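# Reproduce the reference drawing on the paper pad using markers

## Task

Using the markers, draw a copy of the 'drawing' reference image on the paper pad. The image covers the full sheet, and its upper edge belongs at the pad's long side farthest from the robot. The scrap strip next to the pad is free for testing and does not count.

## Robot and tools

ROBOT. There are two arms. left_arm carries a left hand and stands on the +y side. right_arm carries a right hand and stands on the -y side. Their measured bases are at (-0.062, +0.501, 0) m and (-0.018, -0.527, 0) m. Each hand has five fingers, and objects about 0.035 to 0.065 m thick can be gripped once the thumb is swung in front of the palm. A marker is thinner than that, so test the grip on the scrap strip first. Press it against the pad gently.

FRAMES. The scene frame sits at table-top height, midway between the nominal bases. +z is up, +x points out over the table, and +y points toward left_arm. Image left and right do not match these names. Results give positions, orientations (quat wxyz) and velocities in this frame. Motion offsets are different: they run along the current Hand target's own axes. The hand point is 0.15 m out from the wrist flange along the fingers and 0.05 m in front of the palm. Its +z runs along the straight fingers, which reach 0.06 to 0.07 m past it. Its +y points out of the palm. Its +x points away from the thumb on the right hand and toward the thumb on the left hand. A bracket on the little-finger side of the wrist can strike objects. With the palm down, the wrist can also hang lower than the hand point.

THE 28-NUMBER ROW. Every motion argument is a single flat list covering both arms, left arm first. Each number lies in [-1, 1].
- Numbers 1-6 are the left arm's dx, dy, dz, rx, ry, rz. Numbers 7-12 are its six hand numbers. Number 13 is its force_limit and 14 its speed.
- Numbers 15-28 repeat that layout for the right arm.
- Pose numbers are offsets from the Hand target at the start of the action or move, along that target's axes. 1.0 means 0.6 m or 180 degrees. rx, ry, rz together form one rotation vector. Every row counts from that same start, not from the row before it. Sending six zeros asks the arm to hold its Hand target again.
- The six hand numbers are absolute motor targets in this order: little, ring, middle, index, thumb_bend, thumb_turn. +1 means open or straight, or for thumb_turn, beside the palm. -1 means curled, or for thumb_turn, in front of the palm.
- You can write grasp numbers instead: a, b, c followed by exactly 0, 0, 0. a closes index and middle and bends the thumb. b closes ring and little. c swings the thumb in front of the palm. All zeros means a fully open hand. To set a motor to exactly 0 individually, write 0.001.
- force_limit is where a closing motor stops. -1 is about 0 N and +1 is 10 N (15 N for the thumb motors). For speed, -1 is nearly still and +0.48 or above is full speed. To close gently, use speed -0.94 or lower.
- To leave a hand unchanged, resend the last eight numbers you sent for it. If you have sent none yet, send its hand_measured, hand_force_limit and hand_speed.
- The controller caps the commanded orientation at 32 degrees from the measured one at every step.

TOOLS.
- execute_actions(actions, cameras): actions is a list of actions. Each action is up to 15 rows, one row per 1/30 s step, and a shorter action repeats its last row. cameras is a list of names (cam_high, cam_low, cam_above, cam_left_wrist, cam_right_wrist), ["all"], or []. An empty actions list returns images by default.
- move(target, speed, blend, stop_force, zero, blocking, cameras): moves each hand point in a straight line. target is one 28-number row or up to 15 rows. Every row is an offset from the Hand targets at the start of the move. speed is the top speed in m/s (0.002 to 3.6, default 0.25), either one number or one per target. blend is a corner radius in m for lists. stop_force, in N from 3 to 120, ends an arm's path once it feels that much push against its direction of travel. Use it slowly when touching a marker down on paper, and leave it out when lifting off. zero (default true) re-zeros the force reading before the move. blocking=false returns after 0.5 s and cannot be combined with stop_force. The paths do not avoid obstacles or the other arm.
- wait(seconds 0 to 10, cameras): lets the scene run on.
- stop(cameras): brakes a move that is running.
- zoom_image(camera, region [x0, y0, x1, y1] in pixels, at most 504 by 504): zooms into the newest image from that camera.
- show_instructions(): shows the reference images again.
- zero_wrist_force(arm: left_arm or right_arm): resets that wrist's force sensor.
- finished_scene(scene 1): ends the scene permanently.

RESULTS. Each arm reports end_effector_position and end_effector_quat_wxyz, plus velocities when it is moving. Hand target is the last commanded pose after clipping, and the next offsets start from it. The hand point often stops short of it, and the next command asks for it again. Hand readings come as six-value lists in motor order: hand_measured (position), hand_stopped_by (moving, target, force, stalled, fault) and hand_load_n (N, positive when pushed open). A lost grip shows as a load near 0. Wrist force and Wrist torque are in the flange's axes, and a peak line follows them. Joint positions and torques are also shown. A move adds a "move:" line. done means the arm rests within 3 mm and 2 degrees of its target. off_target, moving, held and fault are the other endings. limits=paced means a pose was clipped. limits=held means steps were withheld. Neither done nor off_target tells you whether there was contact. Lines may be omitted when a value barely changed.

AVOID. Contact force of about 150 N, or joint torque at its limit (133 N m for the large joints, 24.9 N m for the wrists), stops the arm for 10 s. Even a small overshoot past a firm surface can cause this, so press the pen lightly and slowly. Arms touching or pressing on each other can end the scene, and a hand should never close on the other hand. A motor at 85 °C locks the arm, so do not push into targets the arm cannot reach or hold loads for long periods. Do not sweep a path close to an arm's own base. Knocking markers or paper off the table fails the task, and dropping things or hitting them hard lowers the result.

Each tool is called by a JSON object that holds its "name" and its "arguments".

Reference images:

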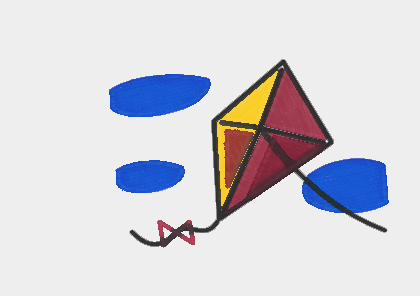

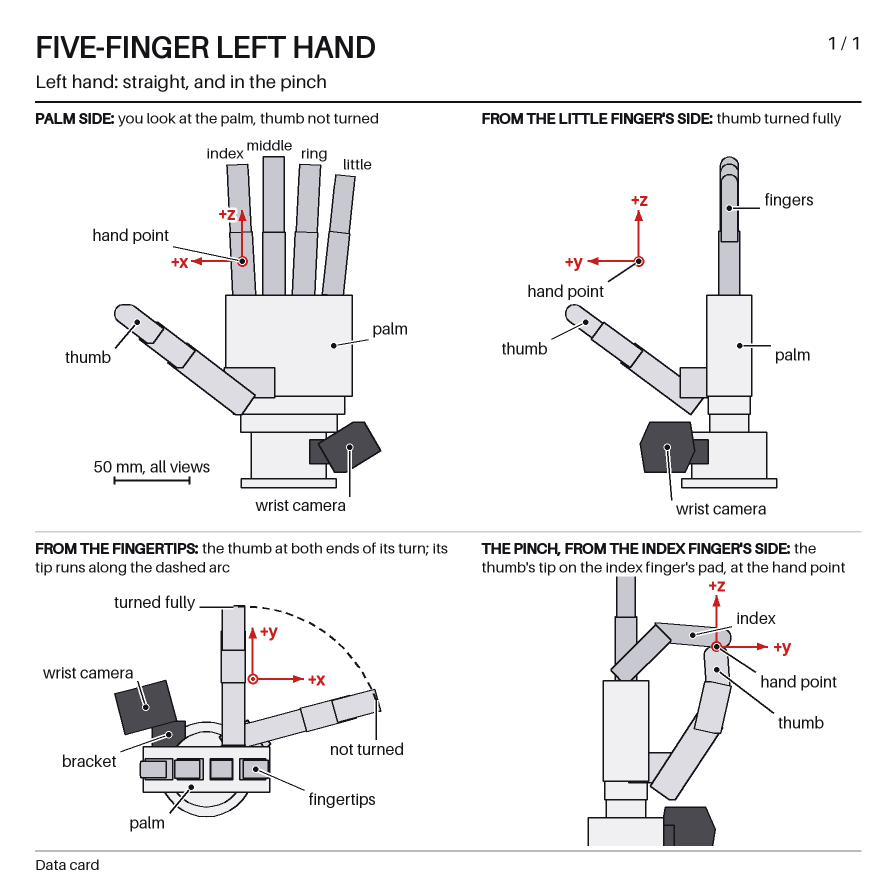

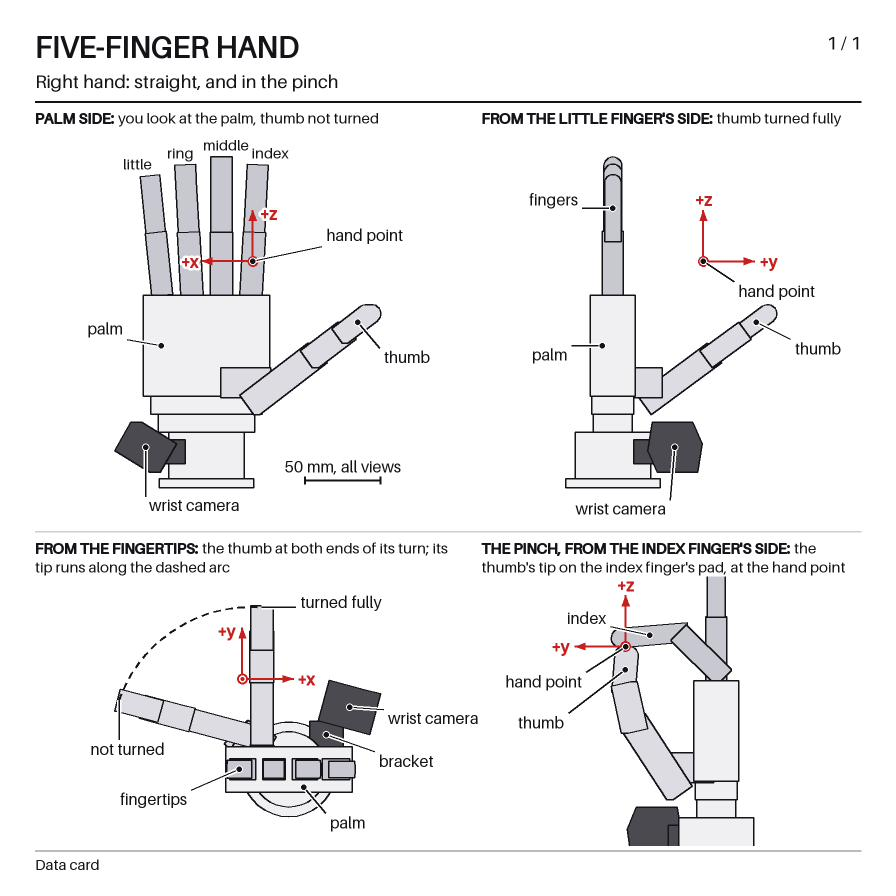

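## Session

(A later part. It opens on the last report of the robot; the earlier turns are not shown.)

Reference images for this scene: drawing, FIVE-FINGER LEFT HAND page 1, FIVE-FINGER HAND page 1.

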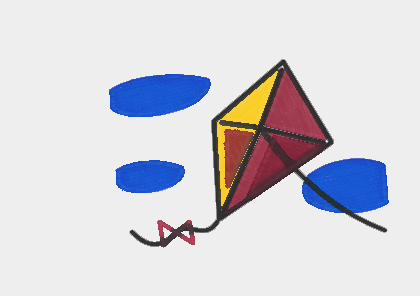

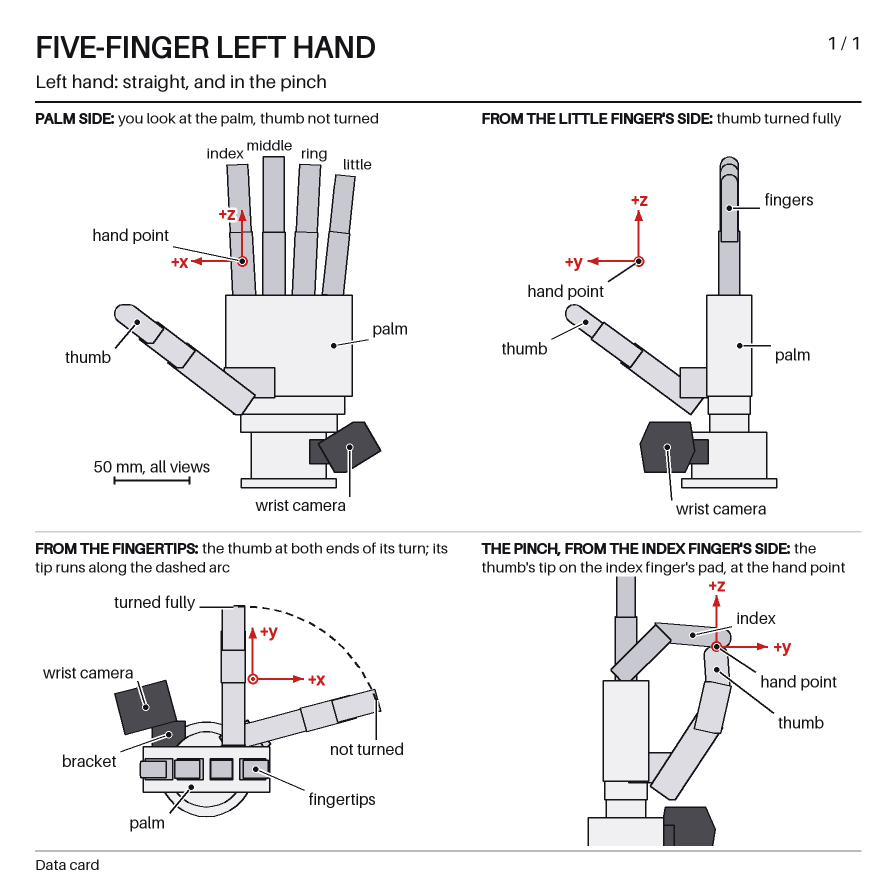

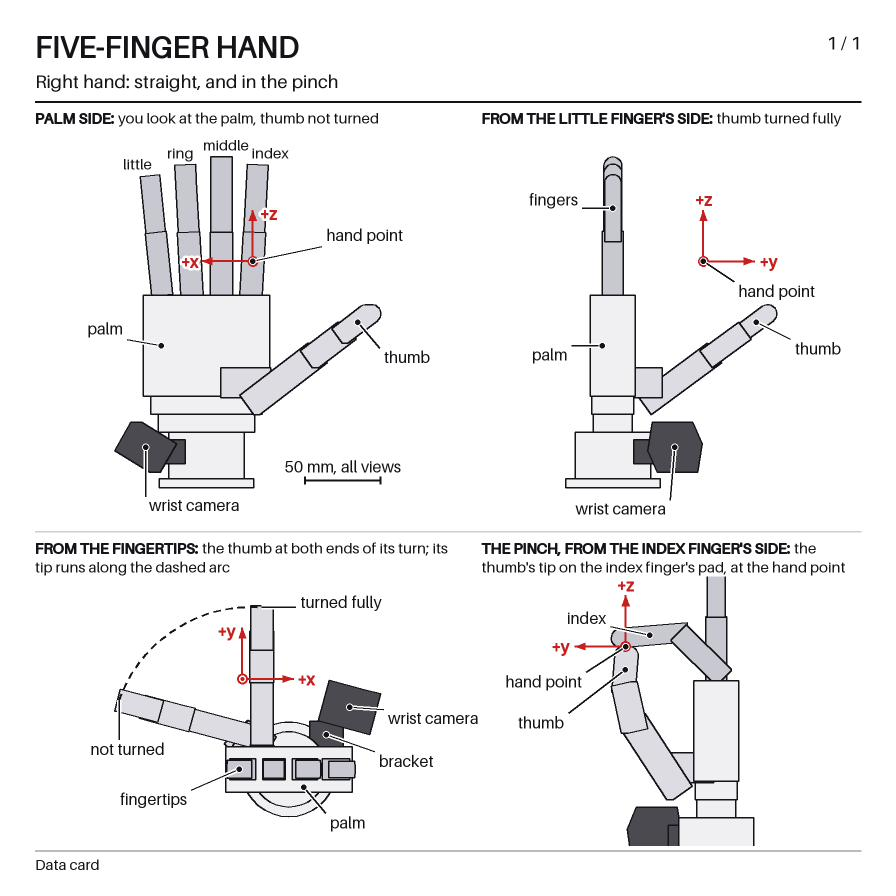

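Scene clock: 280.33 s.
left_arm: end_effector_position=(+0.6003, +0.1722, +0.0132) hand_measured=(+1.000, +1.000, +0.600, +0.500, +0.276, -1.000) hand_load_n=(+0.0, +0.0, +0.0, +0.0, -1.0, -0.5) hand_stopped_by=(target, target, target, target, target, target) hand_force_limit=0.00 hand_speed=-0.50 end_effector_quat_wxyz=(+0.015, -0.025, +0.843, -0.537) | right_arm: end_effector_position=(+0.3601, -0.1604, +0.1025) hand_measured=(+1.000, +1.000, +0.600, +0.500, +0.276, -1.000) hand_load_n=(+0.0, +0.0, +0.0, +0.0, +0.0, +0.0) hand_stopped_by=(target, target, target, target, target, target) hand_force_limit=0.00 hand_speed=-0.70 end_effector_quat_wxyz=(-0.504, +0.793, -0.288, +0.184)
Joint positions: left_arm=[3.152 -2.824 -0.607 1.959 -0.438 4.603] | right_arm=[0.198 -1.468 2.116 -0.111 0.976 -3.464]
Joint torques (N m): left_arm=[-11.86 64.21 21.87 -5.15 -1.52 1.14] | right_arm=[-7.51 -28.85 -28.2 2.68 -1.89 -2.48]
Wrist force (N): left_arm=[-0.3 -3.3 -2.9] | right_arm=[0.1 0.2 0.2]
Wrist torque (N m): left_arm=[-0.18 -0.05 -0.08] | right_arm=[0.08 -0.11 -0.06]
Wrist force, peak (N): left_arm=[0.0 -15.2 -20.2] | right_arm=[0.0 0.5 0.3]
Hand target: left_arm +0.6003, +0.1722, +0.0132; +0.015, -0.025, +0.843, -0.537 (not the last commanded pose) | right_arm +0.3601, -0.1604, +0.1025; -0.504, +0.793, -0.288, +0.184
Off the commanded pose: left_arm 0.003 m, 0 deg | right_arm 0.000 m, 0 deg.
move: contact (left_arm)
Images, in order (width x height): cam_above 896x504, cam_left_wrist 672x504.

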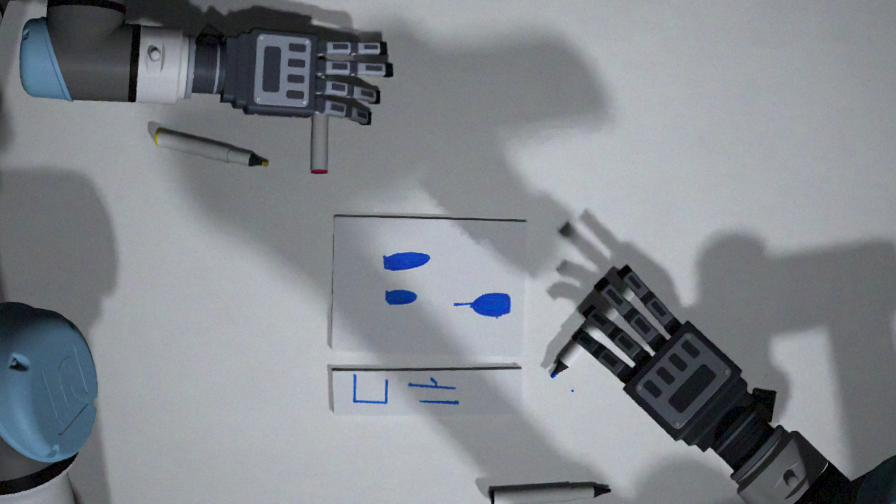

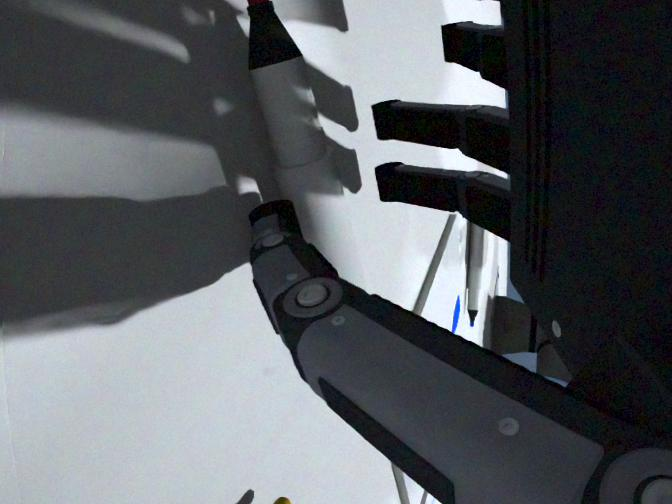

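{"name": "move", "arguments": {"target": [[0,-0.0023,-0.0011,0,0,0,1,1,0.6,0.5,0.275,-1,0,-0.5,0,0,0,0,0,0,1,1,0.6,0.5,0.275,-1,0,-0.7],[0,-0.0023,-0.0011,0,0,0,1,1,-0.36,-0.36,0.275,-1,-0.3,-0.8,0,0,0,0,0,0,1,1,0.6,0.5,0.275,-1,0,-0.7]], "speed": 0.05, "cameras": ["cam_above","cam_left_wrist"]}}

Scene clock: 282.83 s.
left_arm: end_effector_position=(+0.6003, +0.1722, +0.0148) hand_measured=(+1.000, +1.000, +0.344, -0.070, +0.276, -1.000) hand_load_n=(+0.0, +0.0, +4.5, +5.0, +4.5, -1.5) hand_stopped_by=(target, target, force, force, target, target) hand_force_limit=-0.30 hand_speed=-0.80 end_effector_quat_wxyz=(+0.015, -0.025, +0.843, -0.537) | right_arm: end_effector_position=(+0.3601, -0.1604, +0.1025) hand_measured=(+1.000, +1.000, +0.600, +0.500, +0.276, -1.000) hand_load_n=(+0.0, +0.0, +0.0, +0.0, +0.0, +0.0) hand_stopped_by=(target, target, target, target, target, target) hand_force_limit=0.00 hand_speed=-0.70 end_effector_quat_wxyz=(-0.504, +0.793, -0.288, +0.184)
Joint positions: left_arm=[3.152 -2.822 -0.607 1.957 -0.438 4.603] | right_arm=[0.198 -1.468 2.116 -0.111 0.976 -3.464]
Joint torques (N m): left_arm=[6.04 55.74 18.69 -3.95 2.13 1.49] | right_arm=[-7.68 -28.62 -27.65 2.95 -1.75 -2.47]
Wrist force (N): left_arm=[-0.1 -4.2 0.5] | right_arm=[0.1 0.2 0.3]
Wrist torque (N m): left_arm=[0.01 -0.06 -0.02] | right_arm=[0.07 -0.10 -0.06]
Wrist force, peak (N): left_arm=[-0.5 -4.8 1.1] | right_arm=[-0.2 0.5 0.2]
Hand target: left_arm +0.6003, +0.1722, +0.0148; +0.015, -0.025, +0.843, -0.537 | right_arm +0.3601, -0.1604, +0.1025; -0.504, +0.793, -0.288, +0.184
Off the commanded pose: left_arm 0.000 m, 0 deg | right_arm 0.000 m, 0 deg.
move: done
Images, in order (width x height): cam_above 896x504, cam_left_wrist 672x504.

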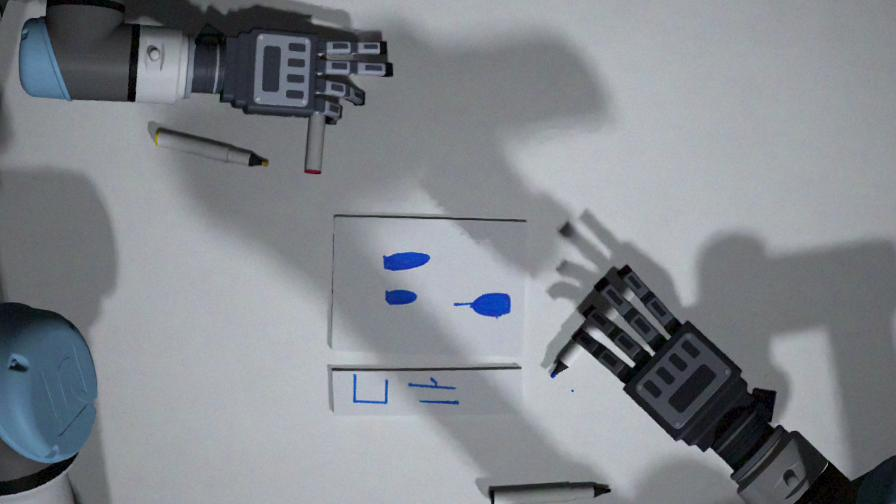

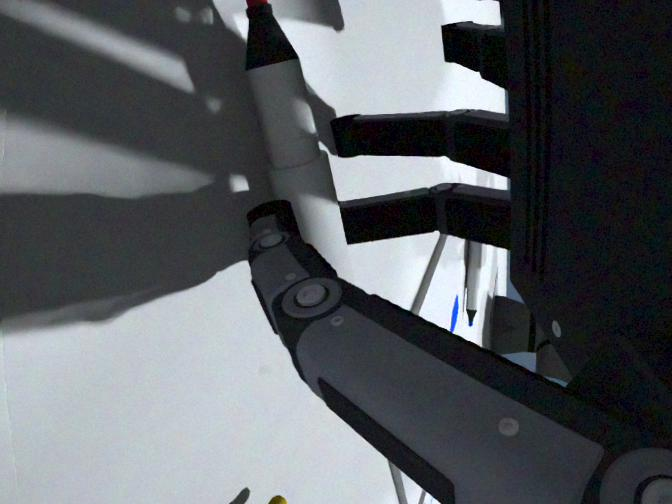

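{"name": "move", "arguments": {"target": [0,0,0,0,0,0,1,1,-0.45,-0.45,0.275,-1,0.2,-0.93,0,0,0,0,0,0,1,1,0.6,0.5,0.275,-1,0,-0.7], "speed": 0.05, "cameras": []}}

Scene clock: 283.53 s.
left_arm: end_effector_position=(+0.6003, +0.1722, +0.0148) hand_measured=(+1.000, +1.000, +0.340, -0.076, +0.278, -1.000) hand_load_n=(+0.0, +0.0, +8.0, +6.5, +6.0, -2.0) hand_stopped_by=(target, target, force, force, target, target) hand_force_limit=0.20 hand_speed=-0.93 end_effector_quat_wxyz=(+0.015, -0.025, +0.843, -0.537) | right_arm: end_effector_position=(+0.3601, -0.1604, +0.1025) hand_measured=(+1.000, +1.000, +0.600, +0.500, +0.276, -1.000) hand_load_n=(+0.0, +0.0, -0.5, +0.0, +0.0, +0.0) hand_stopped_by=(target, target, target, target, target, target) hand_force_limit=0.00 hand_speed=-0.70 end_effector_quat_wxyz=(-0.504, +0.793, -0.288, +0.184)
Joint positions: left_arm=[3.152 -2.822 -0.607 1.957 -0.438 4.603] | right_arm=[0.198 -1.468 2.116 -0.111 0.976 -3.464]
Joint torques (N m): left_arm=[11.62 49.66 15.31 -2.58 1.35 1.45] | right_arm=[-7.57 -28.1 -26.91 2.95 -1.75 -2.47]
Wrist force (N): left_arm=[-0.2 -5.8 1.3] | right_arm=[0.1 0.1 0.1]
Wrist torque (N m): left_arm=[0.09 -0.01 0.01] | right_arm=[0.06 -0.09 -0.06]
Wrist force, peak (N): left_arm=[-0.3 -5.9 1.2] | right_arm=[0.3 0.4 -0.1]
Hand target: left_arm +0.6003, +0.1722, +0.0148; +0.015, -0.025, +0.843, -0.537 | right_arm +0.3601, -0.1604, +0.1025; -0.504, +0.793, -0.288, +0.184
Off the commanded pose: left_arm 0.000 m, 0 deg | right_arm 0.000 m, 0 deg.
move: done
No camera images: "cameras" was empty.

{"name": "move", "arguments": {"target": [[0,-0.1813,-0.0845,0,0,0,1,1,-0.45,-0.45,0.275,-1,0.2,-0.93,0.1,-0.03,-0.06,0,0,0,1,1,0.6,0.5,0.275,-1,0,-0.7],[0.0178,-0.3078,0.1869,0,-0.436,-0.2033,1,1,-0.45,-0.45,0.275,-1,0.2,-0.93,0.3417,-0.0877,-0.2045,0,0,0,1,1,0.6,0.5,0.275,-1,0,-0.7]], "speed": [0.15,0.35], "blend": [0.02,0], "cameras": ["all"]}}

Scene clock: 288.83 s.
left_arm: end_effector_position=(+0.6001, -0.0076, +0.1349) hand_measured=(+1.000, +1.000, +0.338, -0.076, +0.278, -1.000) hand_load_n=(+0.0, +0.0, +0.0, +6.5, +6.0, -2.0) hand_stopped_by=(target, target, force, force, target, target) hand_force_limit=0.20 hand_speed=-0.93 end_effector_quat_wxyz=(-0.379, +0.596, -0.597, +0.380) | right_arm: end_effector_position=(+0.4598, -0.3602, +0.2023) hand_measured=(+1.000, +1.000, +0.600, +0.500, +0.276, -1.000) hand_load_n=(+0.0, +0.0, +0.0, +0.0, +0.0, +0.0) hand_stopped_by=(target, target, target, target, target, target) hand_force_limit=0.00 hand_speed=-0.70 end_effector_quat_wxyz=(-0.504, +0.793, -0.288, +0.184)
Joint positions: left_arm=[2.54 -2.398 -0.918 2.802 -2.106 2.86] | right_arm=[-0.394 -1.397 1.827 0.558 0.532 -4.061]
Joint torques (N m): left_arm=[-10.84 41.76 27.01 -2.81 -2.87 -1.34] | right_arm=[-7.35 -19.54 -28.64 4.23 -2.74 -2.6]
Wrist force (N): left_arm=[-0.1 -0.7 -0.1] | right_arm=[0.0 0.1 0.1]
Wrist torque (N m): left_arm=[-0.08 -0.07 0.02] | right_arm=[0.07 -0.07 0.07]
Wrist force, peak (N): left_arm=[-0.4 -6.1 1.2] | right_arm=[0.3 0.6 0.0]
Hand target: left_arm +0.6001, -0.0077, +0.1349; -0.379, +0.596, -0.597, +0.380 | right_arm +0.4598, -0.3602, +0.2023; -0.504, +0.793, -0.288, +0.184
Off the commanded pose: left_arm 0.000 m, 0 deg | right_arm 0.000 m, 0 deg.
move: done

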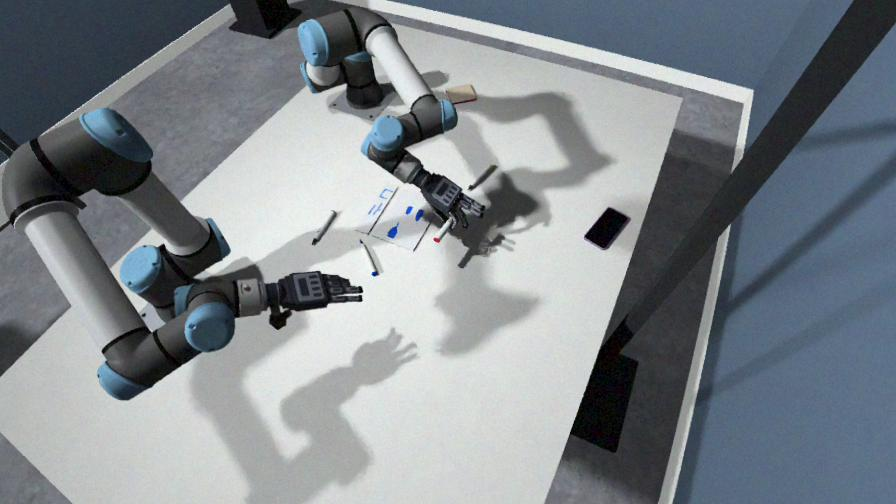

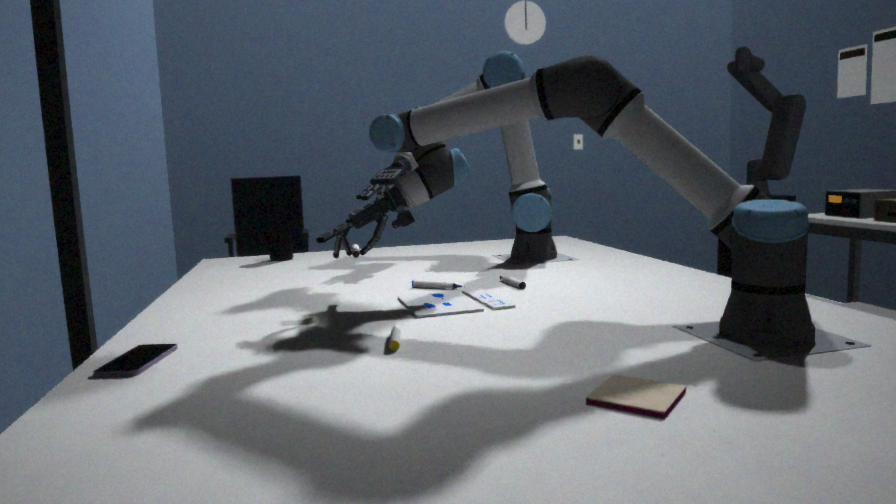

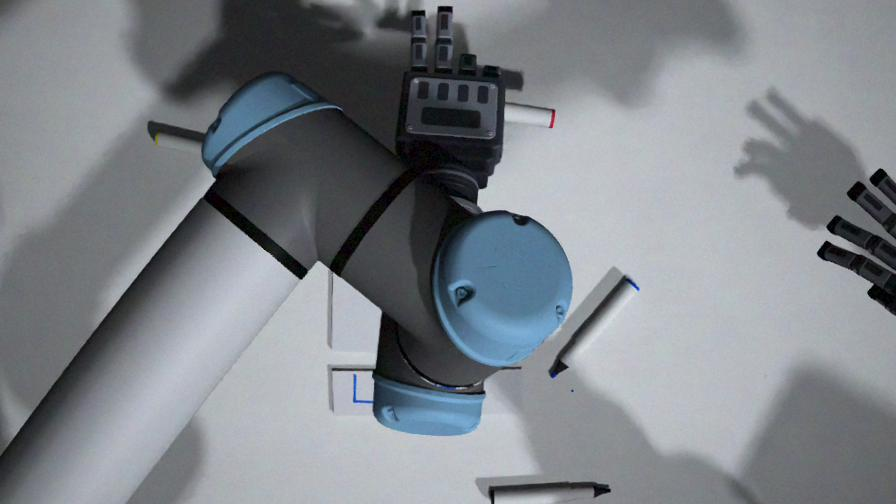

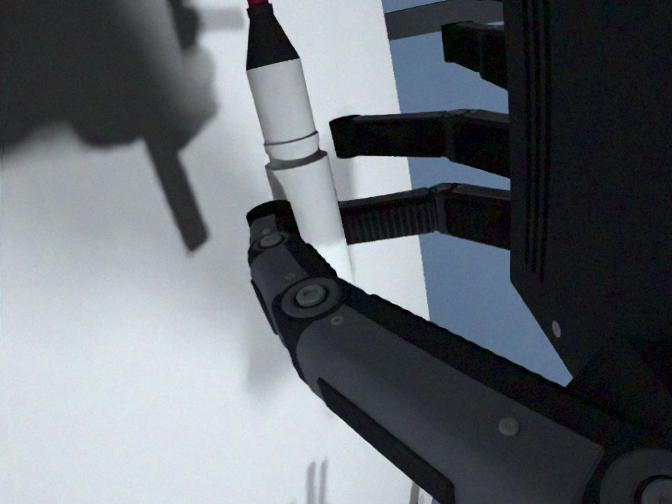

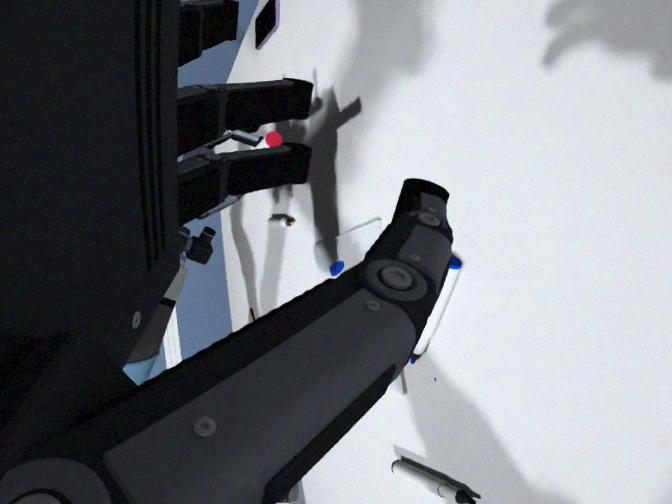

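{"name": "move", "arguments": {"target": [[0,0.1586,0.074,0,0,0,1,1,-0.45,-0.45,0.275,-1,0.2,-0.93,0,0,0,0,0,0,1,1,0.6,0.5,0.275,-1,0,-0.7],[0,0.1835,0.0856,0,0,0,1,1,-0.45,-0.45,0.275,-1,0.2,-0.93,0,0,0,0,0,0,1,1,0.6,0.5,0.275,-1,0,-0.7]], "speed": [0.1,0.025], "stop_force": 7, "cameras": ["cam_left_wrist","cam_low","cam_high"]}}

Scene clock: 292.50 s.
left_arm: end_effector_position=(+0.6001, -0.0077, +0.0155) hand_measured=(+1.000, +1.000, +0.338, -0.076, +0.278, -1.000) hand_load_n=(+0.0, -0.5, +0.5, +6.5, +6.0, -2.0) hand_stopped_by=(target, target, force, force, target, target) hand_force_limit=0.20 hand_speed=-0.93 end_effector_quat_wxyz=(-0.379, +0.596, -0.597, +0.380) | right_arm: end_effector_position=(+0.4598, -0.3602, +0.2023) hand_measured=(+1.000, +1.000, +0.600, +0.500, +0.276, -1.000) hand_load_n=(+0.0, +0.0, +0.0, +0.0, +0.0, +0.0) hand_stopped_by=(target, target, target, target, target, target) hand_force_limit=0.00 hand_speed=-0.70 end_effector_quat_wxyz=(-0.504, +0.793, -0.288, +0.184)
Joint positions: left_arm=[2.54 -2.495 -1.055 3.036 -2.106 2.86] | right_arm=[-0.394 -1.397 1.827 0.558 0.532 -4.061]
Joint torques (N m): left_arm=[-0.8 56.86 22.59 -3.34 1.17 1.47] | right_arm=[-7.25 -19.41 -28.23 4.43 -2.78 -2.56]
Wrist force (N): left_arm=[-0.8 -4.9 -3.9] | right_arm=[-0.1 0.3 0.2]
Wrist torque (N m): left_arm=[0.15 -0.09 0.06] | right_arm=[0.09 -0.06 0.06]
Wrist force, peak (N): left_arm=[-2.4 -17.1 -15.6] | right_arm=[-0.2 0.3 0.5]
Hand target: left_arm +0.6001, -0.0077, +0.0155; -0.379, +0.596, -0.597, +0.380 (not the last commanded pose) | right_arm +0.4598, -0.3602, +0.2023; -0.504, +0.793, -0.288, +0.184
Off the commanded pose: left_arm 0.002 m, 0 deg | right_arm 0.000 m, 0 deg.
move: contact (left_arm); path passed 1 of 2 targets
Images, in order (width x height): cam_high 896x504, cam_low 896x504, cam_left_wrist 672x504.

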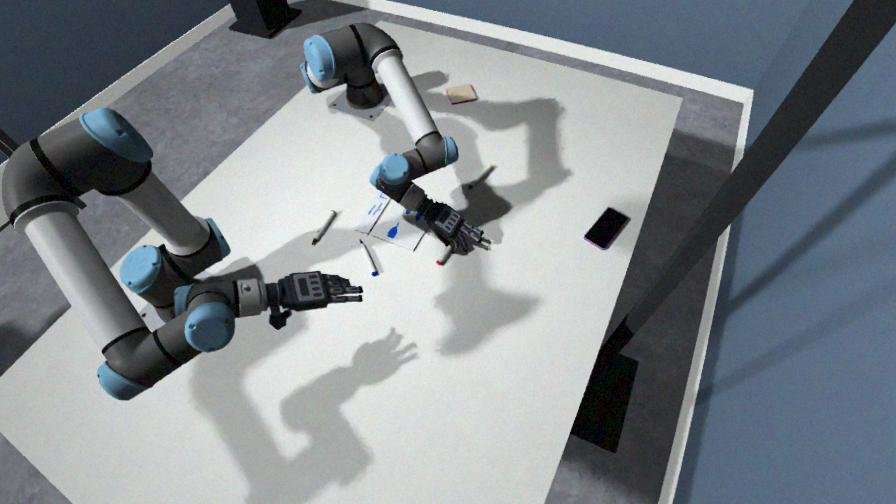

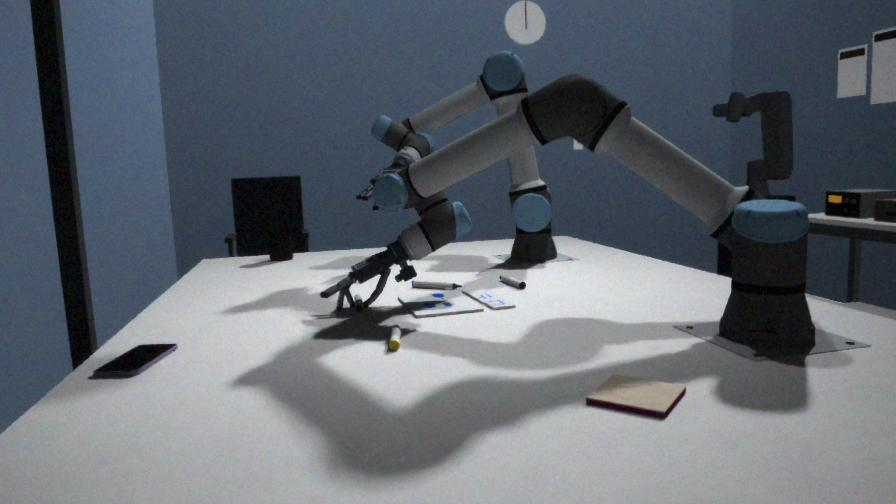

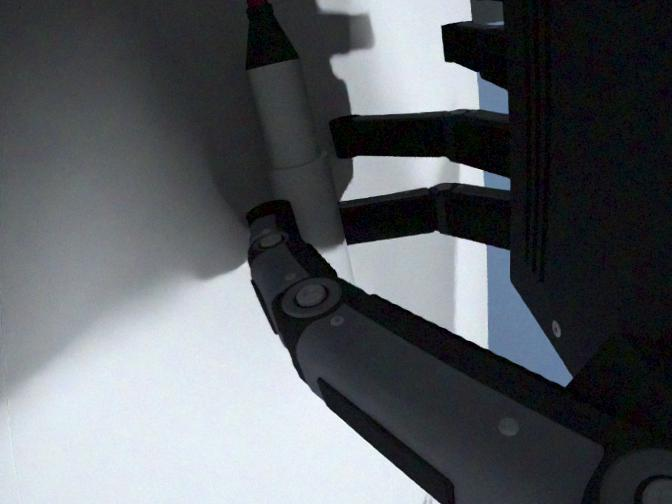

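{"name": "move", "arguments": {"target": [[0,0,0,0,0,0,1,1,0.6,0.5,0.275,-1,0,-0.7,0,0,0,0,0,0,1,1,0.6,0.5,0.275,-1,0,-0.7],[0,-0.151,-0.0704,0,0,0,1,1,0.6,0.5,0.275,-1,0,-0.7,0,0,0,0,0,0,1,1,0.6,0.5,0.275,-1,0,-0.7],[-0.4833,-0.1427,-0.1456,0,0.0497,0.0232,1,1,0.6,0.5,0.275,-1,0,-0.7,-0.0028,-0.1003,0.2143,0,0.2518,0.1174,1,1,0.6,0.5,0.275,-1,0,-0.7]], "speed": [0.05,0.12,0.3], "blend": [0,0.02,0], "cameras": ["all"]}}

Scene clock: 299.67 s.
left_arm: end_effector_position=(+0.5576, +0.2824, +0.1298) hand_measured=(+1.000, +1.000, +0.600, +0.500, +0.276, -1.000) hand_load_n=(+0.0, +0.0, +0.0, +0.0, +0.5, +0.0) hand_stopped_by=(target, target, target, target, target, target) hand_force_limit=0.00 hand_speed=-0.70 end_effector_quat_wxyz=(+0.345, -0.543, +0.646, -0.412) | right_arm: end_effector_position=(+0.5498, -0.2504, +0.2024) hand_measured=(+1.000, +1.000, +0.600, +0.500, +0.276, -1.000) hand_load_n=(+0.0, +0.0, +0.0, +0.0, +0.0, +0.0) hand_stopped_by=(target, target, target, target, target, target) hand_force_limit=0.00 hand_speed=-0.70 end_effector_quat_wxyz=(-0.380, +0.596, -0.596, +0.380)
Joint positions: left_arm=[3.094 -1.884 -1.753 3.197 -1.455 3.195] | right_arm=[0.277 -1.352 1.677 0.128 1.829 -3.02]
Joint torques (N m): left_arm=[10.5 40.23 9.52 3.25 2.18 1.37] | right_arm=[8.1 -21.8 -31.8 2.2 1.17 2.05]
Wrist force (N): left_arm=[-0.5 -0.5 0.1] | right_arm=[0.2 0.3 -0.1]
Wrist torque (N m): left_arm=[-0.04 0.03 -0.13] | right_arm=[0.11 -0.11 -0.06]
Wrist force, peak (N): left_arm=[-0.5 -5.1 -4.1] | right_arm=[-0.2 0.6 0.2]
Hand target: left_arm +0.5576, +0.2824, +0.1298; +0.345, -0.543, +0.646, -0.412 | right_arm +0.5498, -0.2504, +0.2024; -0.379, +0.596, -0.596, +0.380
Off the commanded pose: left_arm 0.000 m, 0 deg | right_arm 0.000 m, 0 deg.
move: done

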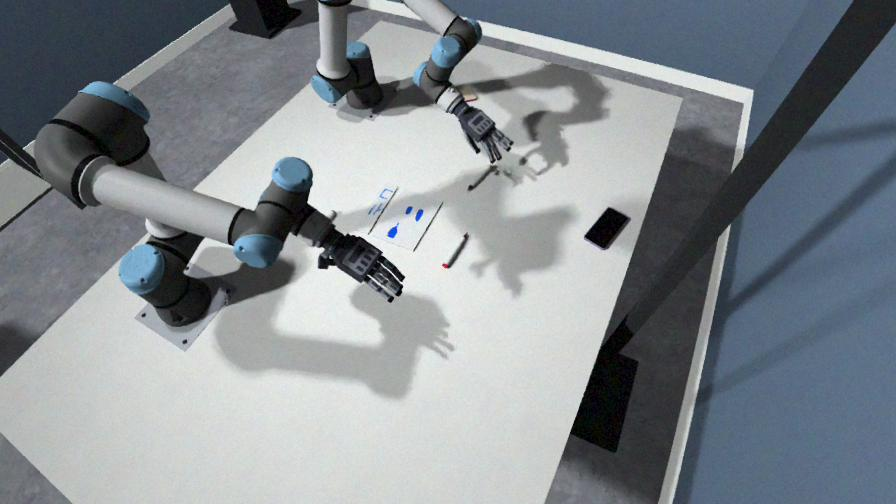

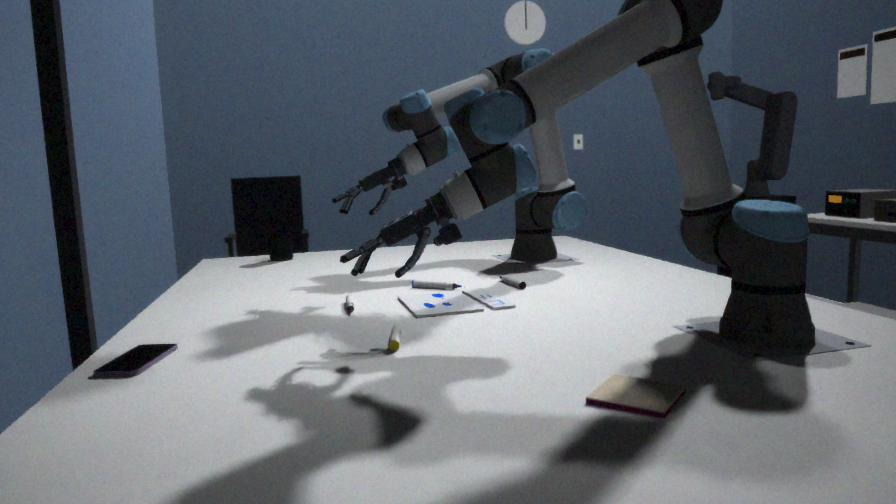

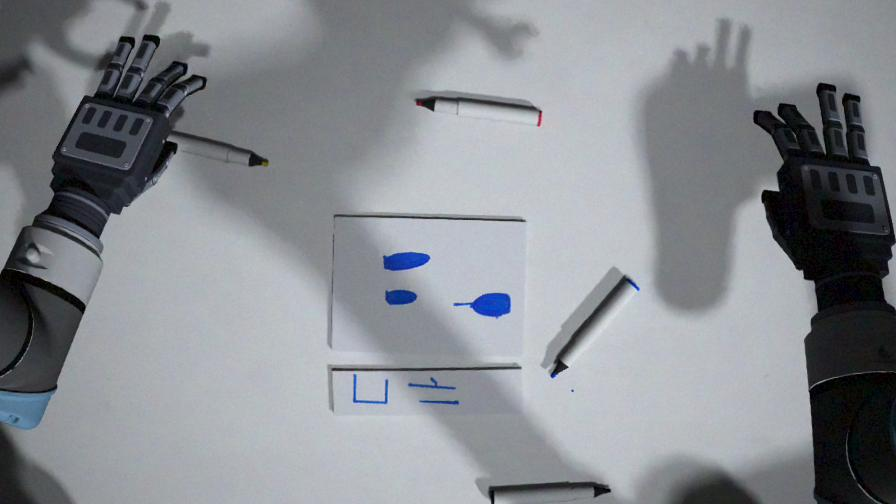

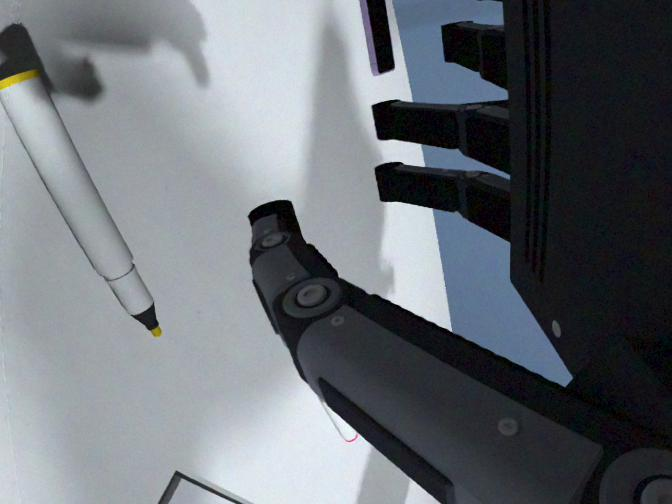

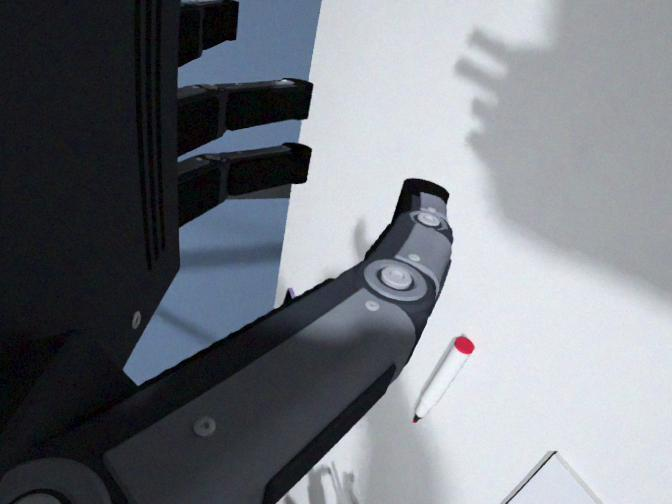

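{"name": "move", "arguments": {"target": [0,0.1057,0.0493,0,0,0,1,1,0.6,0.5,0.275,-1,0,-0.7,-0.4228,0.1502,0.2001,0,0.0156,0.0073,1,1,0.6,0.5,0.275,-1,0,-0.7], "speed": 0.25, "cameras": ["cam_above","cam_left_wrist","cam_right_wrist"]}}

Scene clock: 303.00 s.
left_arm: end_effector_position=(+0.5576, +0.2824, +0.0599) hand_measured=(+1.000, +1.000, +0.600, +0.500, +0.276, -1.000) hand_load_n=(+0.0, +0.0, +0.0, +0.0, +0.0, +0.0) hand_stopped_by=(target, target, target, target, target, target) hand_force_limit=0.00 hand_speed=-0.70 end_effector_quat_wxyz=(+0.345, -0.543, +0.646, -0.412) | right_arm: end_effector_position=(+0.6207, +0.0030, +0.0696) hand_measured=(+1.000, +1.000, +0.600, +0.500, +0.276, -1.000) hand_load_n=(+0.0, -0.5, +0.0, +0.0, +0.0, +0.0) hand_stopped_by=(target, target, target, target, target, target) hand_force_limit=0.00 hand_speed=-0.70 end_effector_quat_wxyz=(-0.369, +0.580, -0.612, +0.391)
Joint positions: left_arm=[3.094 -1.977 -1.832 3.368 -1.455 3.195] | right_arm=[0.657 -0.667 0.954 0.268 2.211 -2.788]
Joint torques (N m): left_arm=[-10.52 23.96 7.75 3.28 -2.03 -1.32] | right_arm=[8.24 -48.16 -30.69 2.94 1.35 1.93]
Wrist force (N): left_arm=[-0.6 -0.7 0.2] | right_arm=[0.0 0.2 -0.1]
Wrist torque (N m): left_arm=[-0.07 0.05 -0.13] | right_arm=[0.09 -0.06 -0.07]
Wrist force, peak (N): left_arm=[-0.9 -0.6 0.6] | right_arm=[-1.3 1.0 0.2]
Hand target: left_arm +0.5576, +0.2824, +0.0599; +0.345, -0.543, +0.646, -0.412 | right_arm +0.6207, +0.0030, +0.0696; -0.369, +0.580, -0.612, +0.391
Off the commanded pose: left_arm 0.000 m, 0 deg | right_arm 0.000 m, 0 deg.
move: done
Images, in order (width x height): cam_above 896x504, cam_left_wrist 672x504, cam_right_wrist 672x504.

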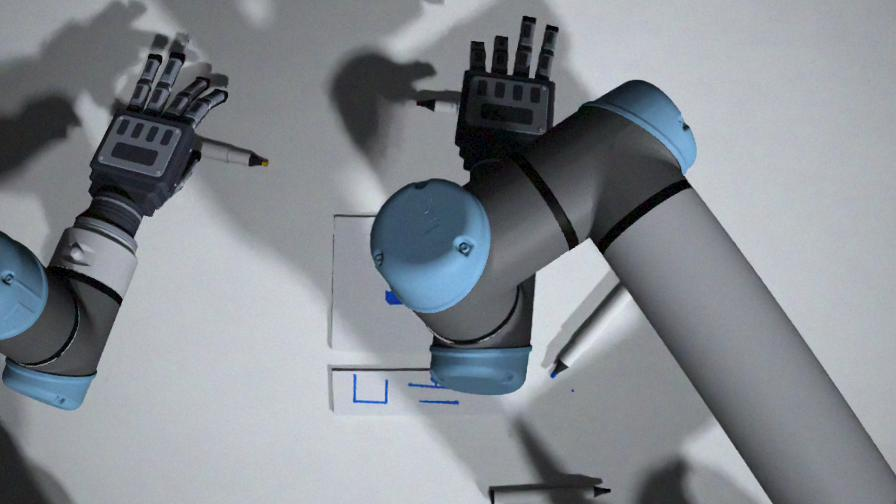

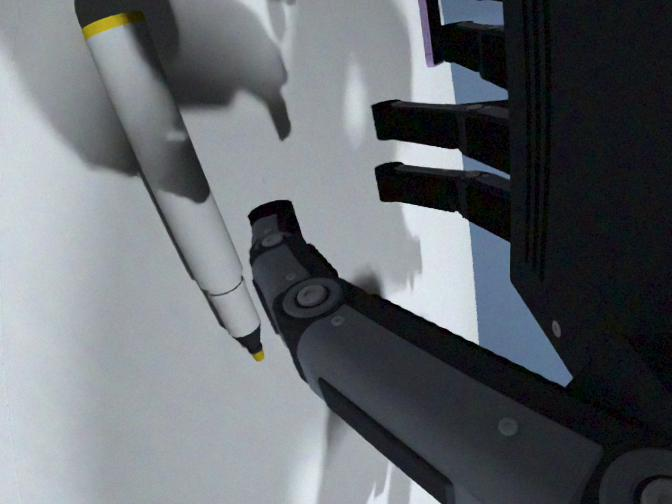

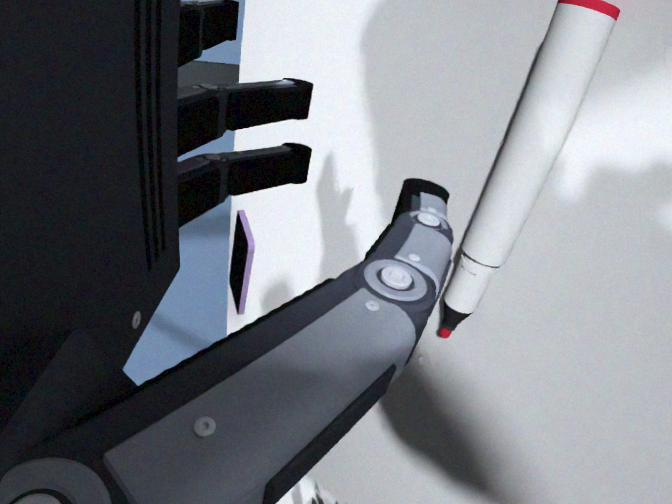

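{"name": "zoom_image", "arguments": {"camera": "cam_above", "region": [400, 0, 600, 150]}}

{"name": "zoom_image", "arguments": {"camera": "cam_above", "region": [80, 20, 280, 190]}}

Scaled by 2.520 from the camera's 896x504 image, which has a finer 1280x720 frame.

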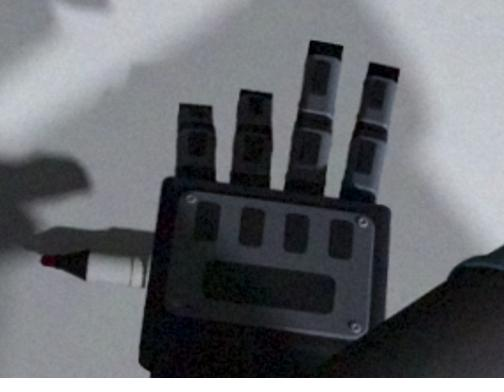

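Scaled by 2.520 from the camera's 896x504 image, which has a finer 1280x720 frame.

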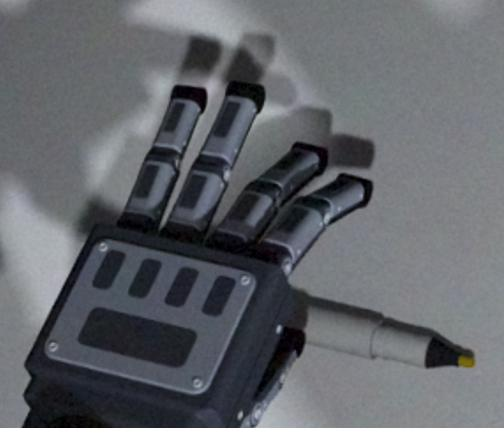

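{"name": "move", "arguments": {"target": [[-0.0103,0.053,0.0294,0,0,0,1,1,0.6,0.5,0.275,-1,0,-0.7,-0.0033,0.0613,0.0317,0,0,0,1,1,0.6,0.5,0.275,-1,0,-0.7],[-0.0137,0.0707,0.0392,0,0,0,1,1,0.6,0.5,0.275,-1,0,-0.7,-0.0044,0.0817,0.0423,0,0,0,1,1,0.6,0.5,0.275,-1,0,-0.7]], "speed": [0.05,0.015], "stop_force": 5, "cameras": ["cam_above","cam_left_wrist","cam_right_wrist"]}}

Scene clock: 309.07 s.
left_arm: end_effector_position=(+0.5606, +0.2873, +0.0278) hand_measured=(+1.000, +1.000, +0.600, +0.500, +0.274, -1.000) hand_load_n=(+0.0, +0.0, +0.0, +0.0, -3.5, +0.5) hand_stopped_by=(target, target, target, target, target, target) hand_force_limit=0.00 hand_speed=-0.70 end_effector_quat_wxyz=(+0.345, -0.543, +0.646, -0.412) | right_arm: end_effector_position=(+0.6226, +0.0050, +0.0257) hand_measured=(+1.000, +1.000, +0.600, +0.500, +0.276, -1.000) hand_load_n=(+0.0, +0.0, +0.0, +0.0, -1.5, -1.0) hand_stopped_by=(target, target, target, target, target, target) hand_force_limit=0.00 hand_speed=-0.70 end_effector_quat_wxyz=(-0.369, +0.580, -0.612, +0.391)
Joint positions: left_arm=[3.106 -2.03 -1.854 3.443 -1.444 3.2] | right_arm=[0.657 -0.62 0.981 0.194 2.212 -2.788]
Joint torques (N m): left_arm=[-10.17 40.13 20.13 -2.91 -2.48 -1.24] | right_arm=[-8.5 -61.99 -29.39 2.78 -0.64 1.4]
Wrist force (N): left_arm=[-0.2 -4.5 -3.8] | right_arm=[0.5 -3.0 -3.7]
Wrist torque (N m): left_arm=[-0.12 0.01 -0.08] | right_arm=[0.00 -0.04 -0.11]
Wrist force, peak (N): left_arm=[2.3 -20.7 -18.2] | right_arm=[0.2 -8.3 -9.5]
Hand target: left_arm +0.5606, +0.2873, +0.0278; +0.345, -0.543, +0.646, -0.412 (not the last commanded pose) | right_arm +0.6227, +0.0050, +0.0257; -0.369, +0.580, -0.612, +0.391 (not the last commanded pose)
Off the commanded pose: left_arm 0.017 m, 0 deg | right_arm 0.011 m, 0 deg.
move: contact (left_arm, right_arm); path passed 1 of 2 targets
Images, in order (width x height): cam_above 896x504, cam_left_wrist 672x504, cam_right_wrist 672x504.

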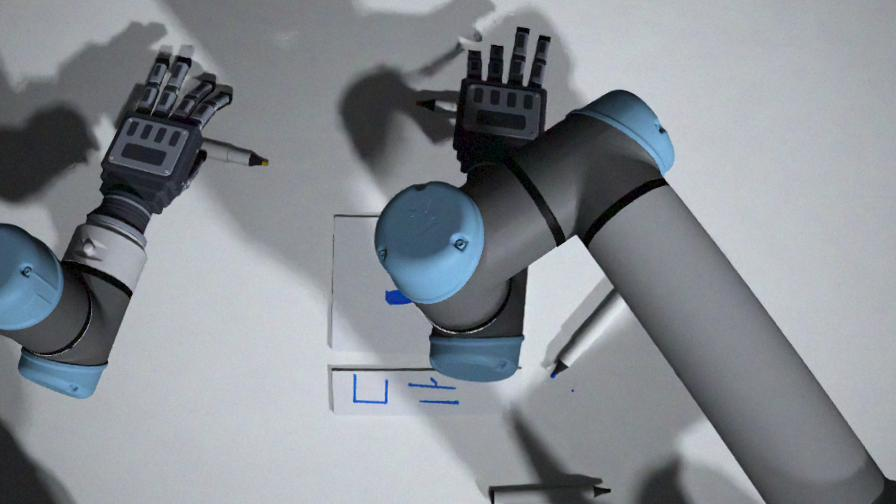

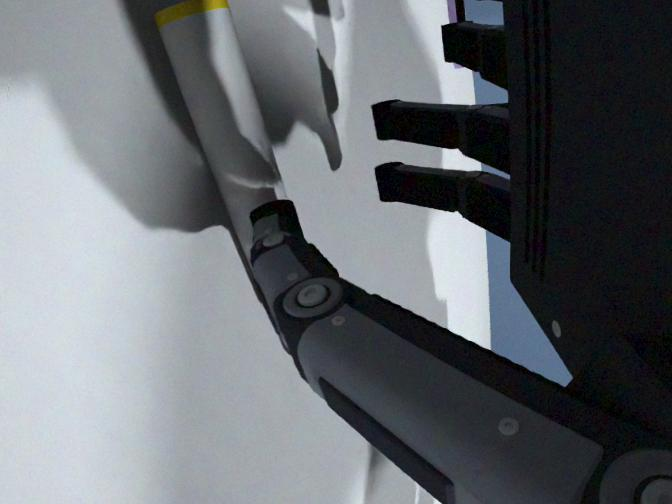

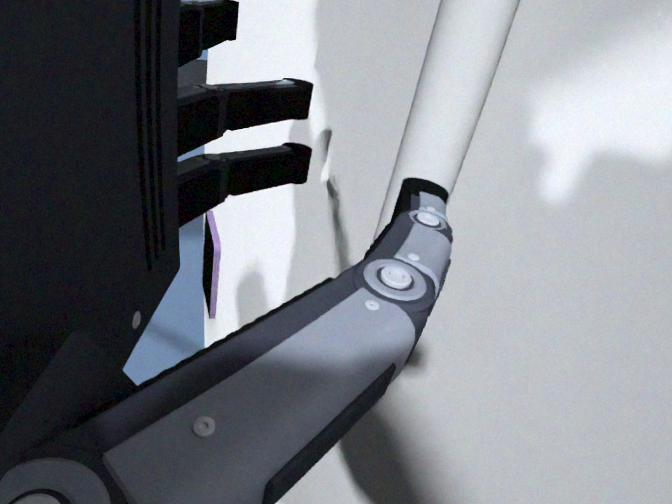

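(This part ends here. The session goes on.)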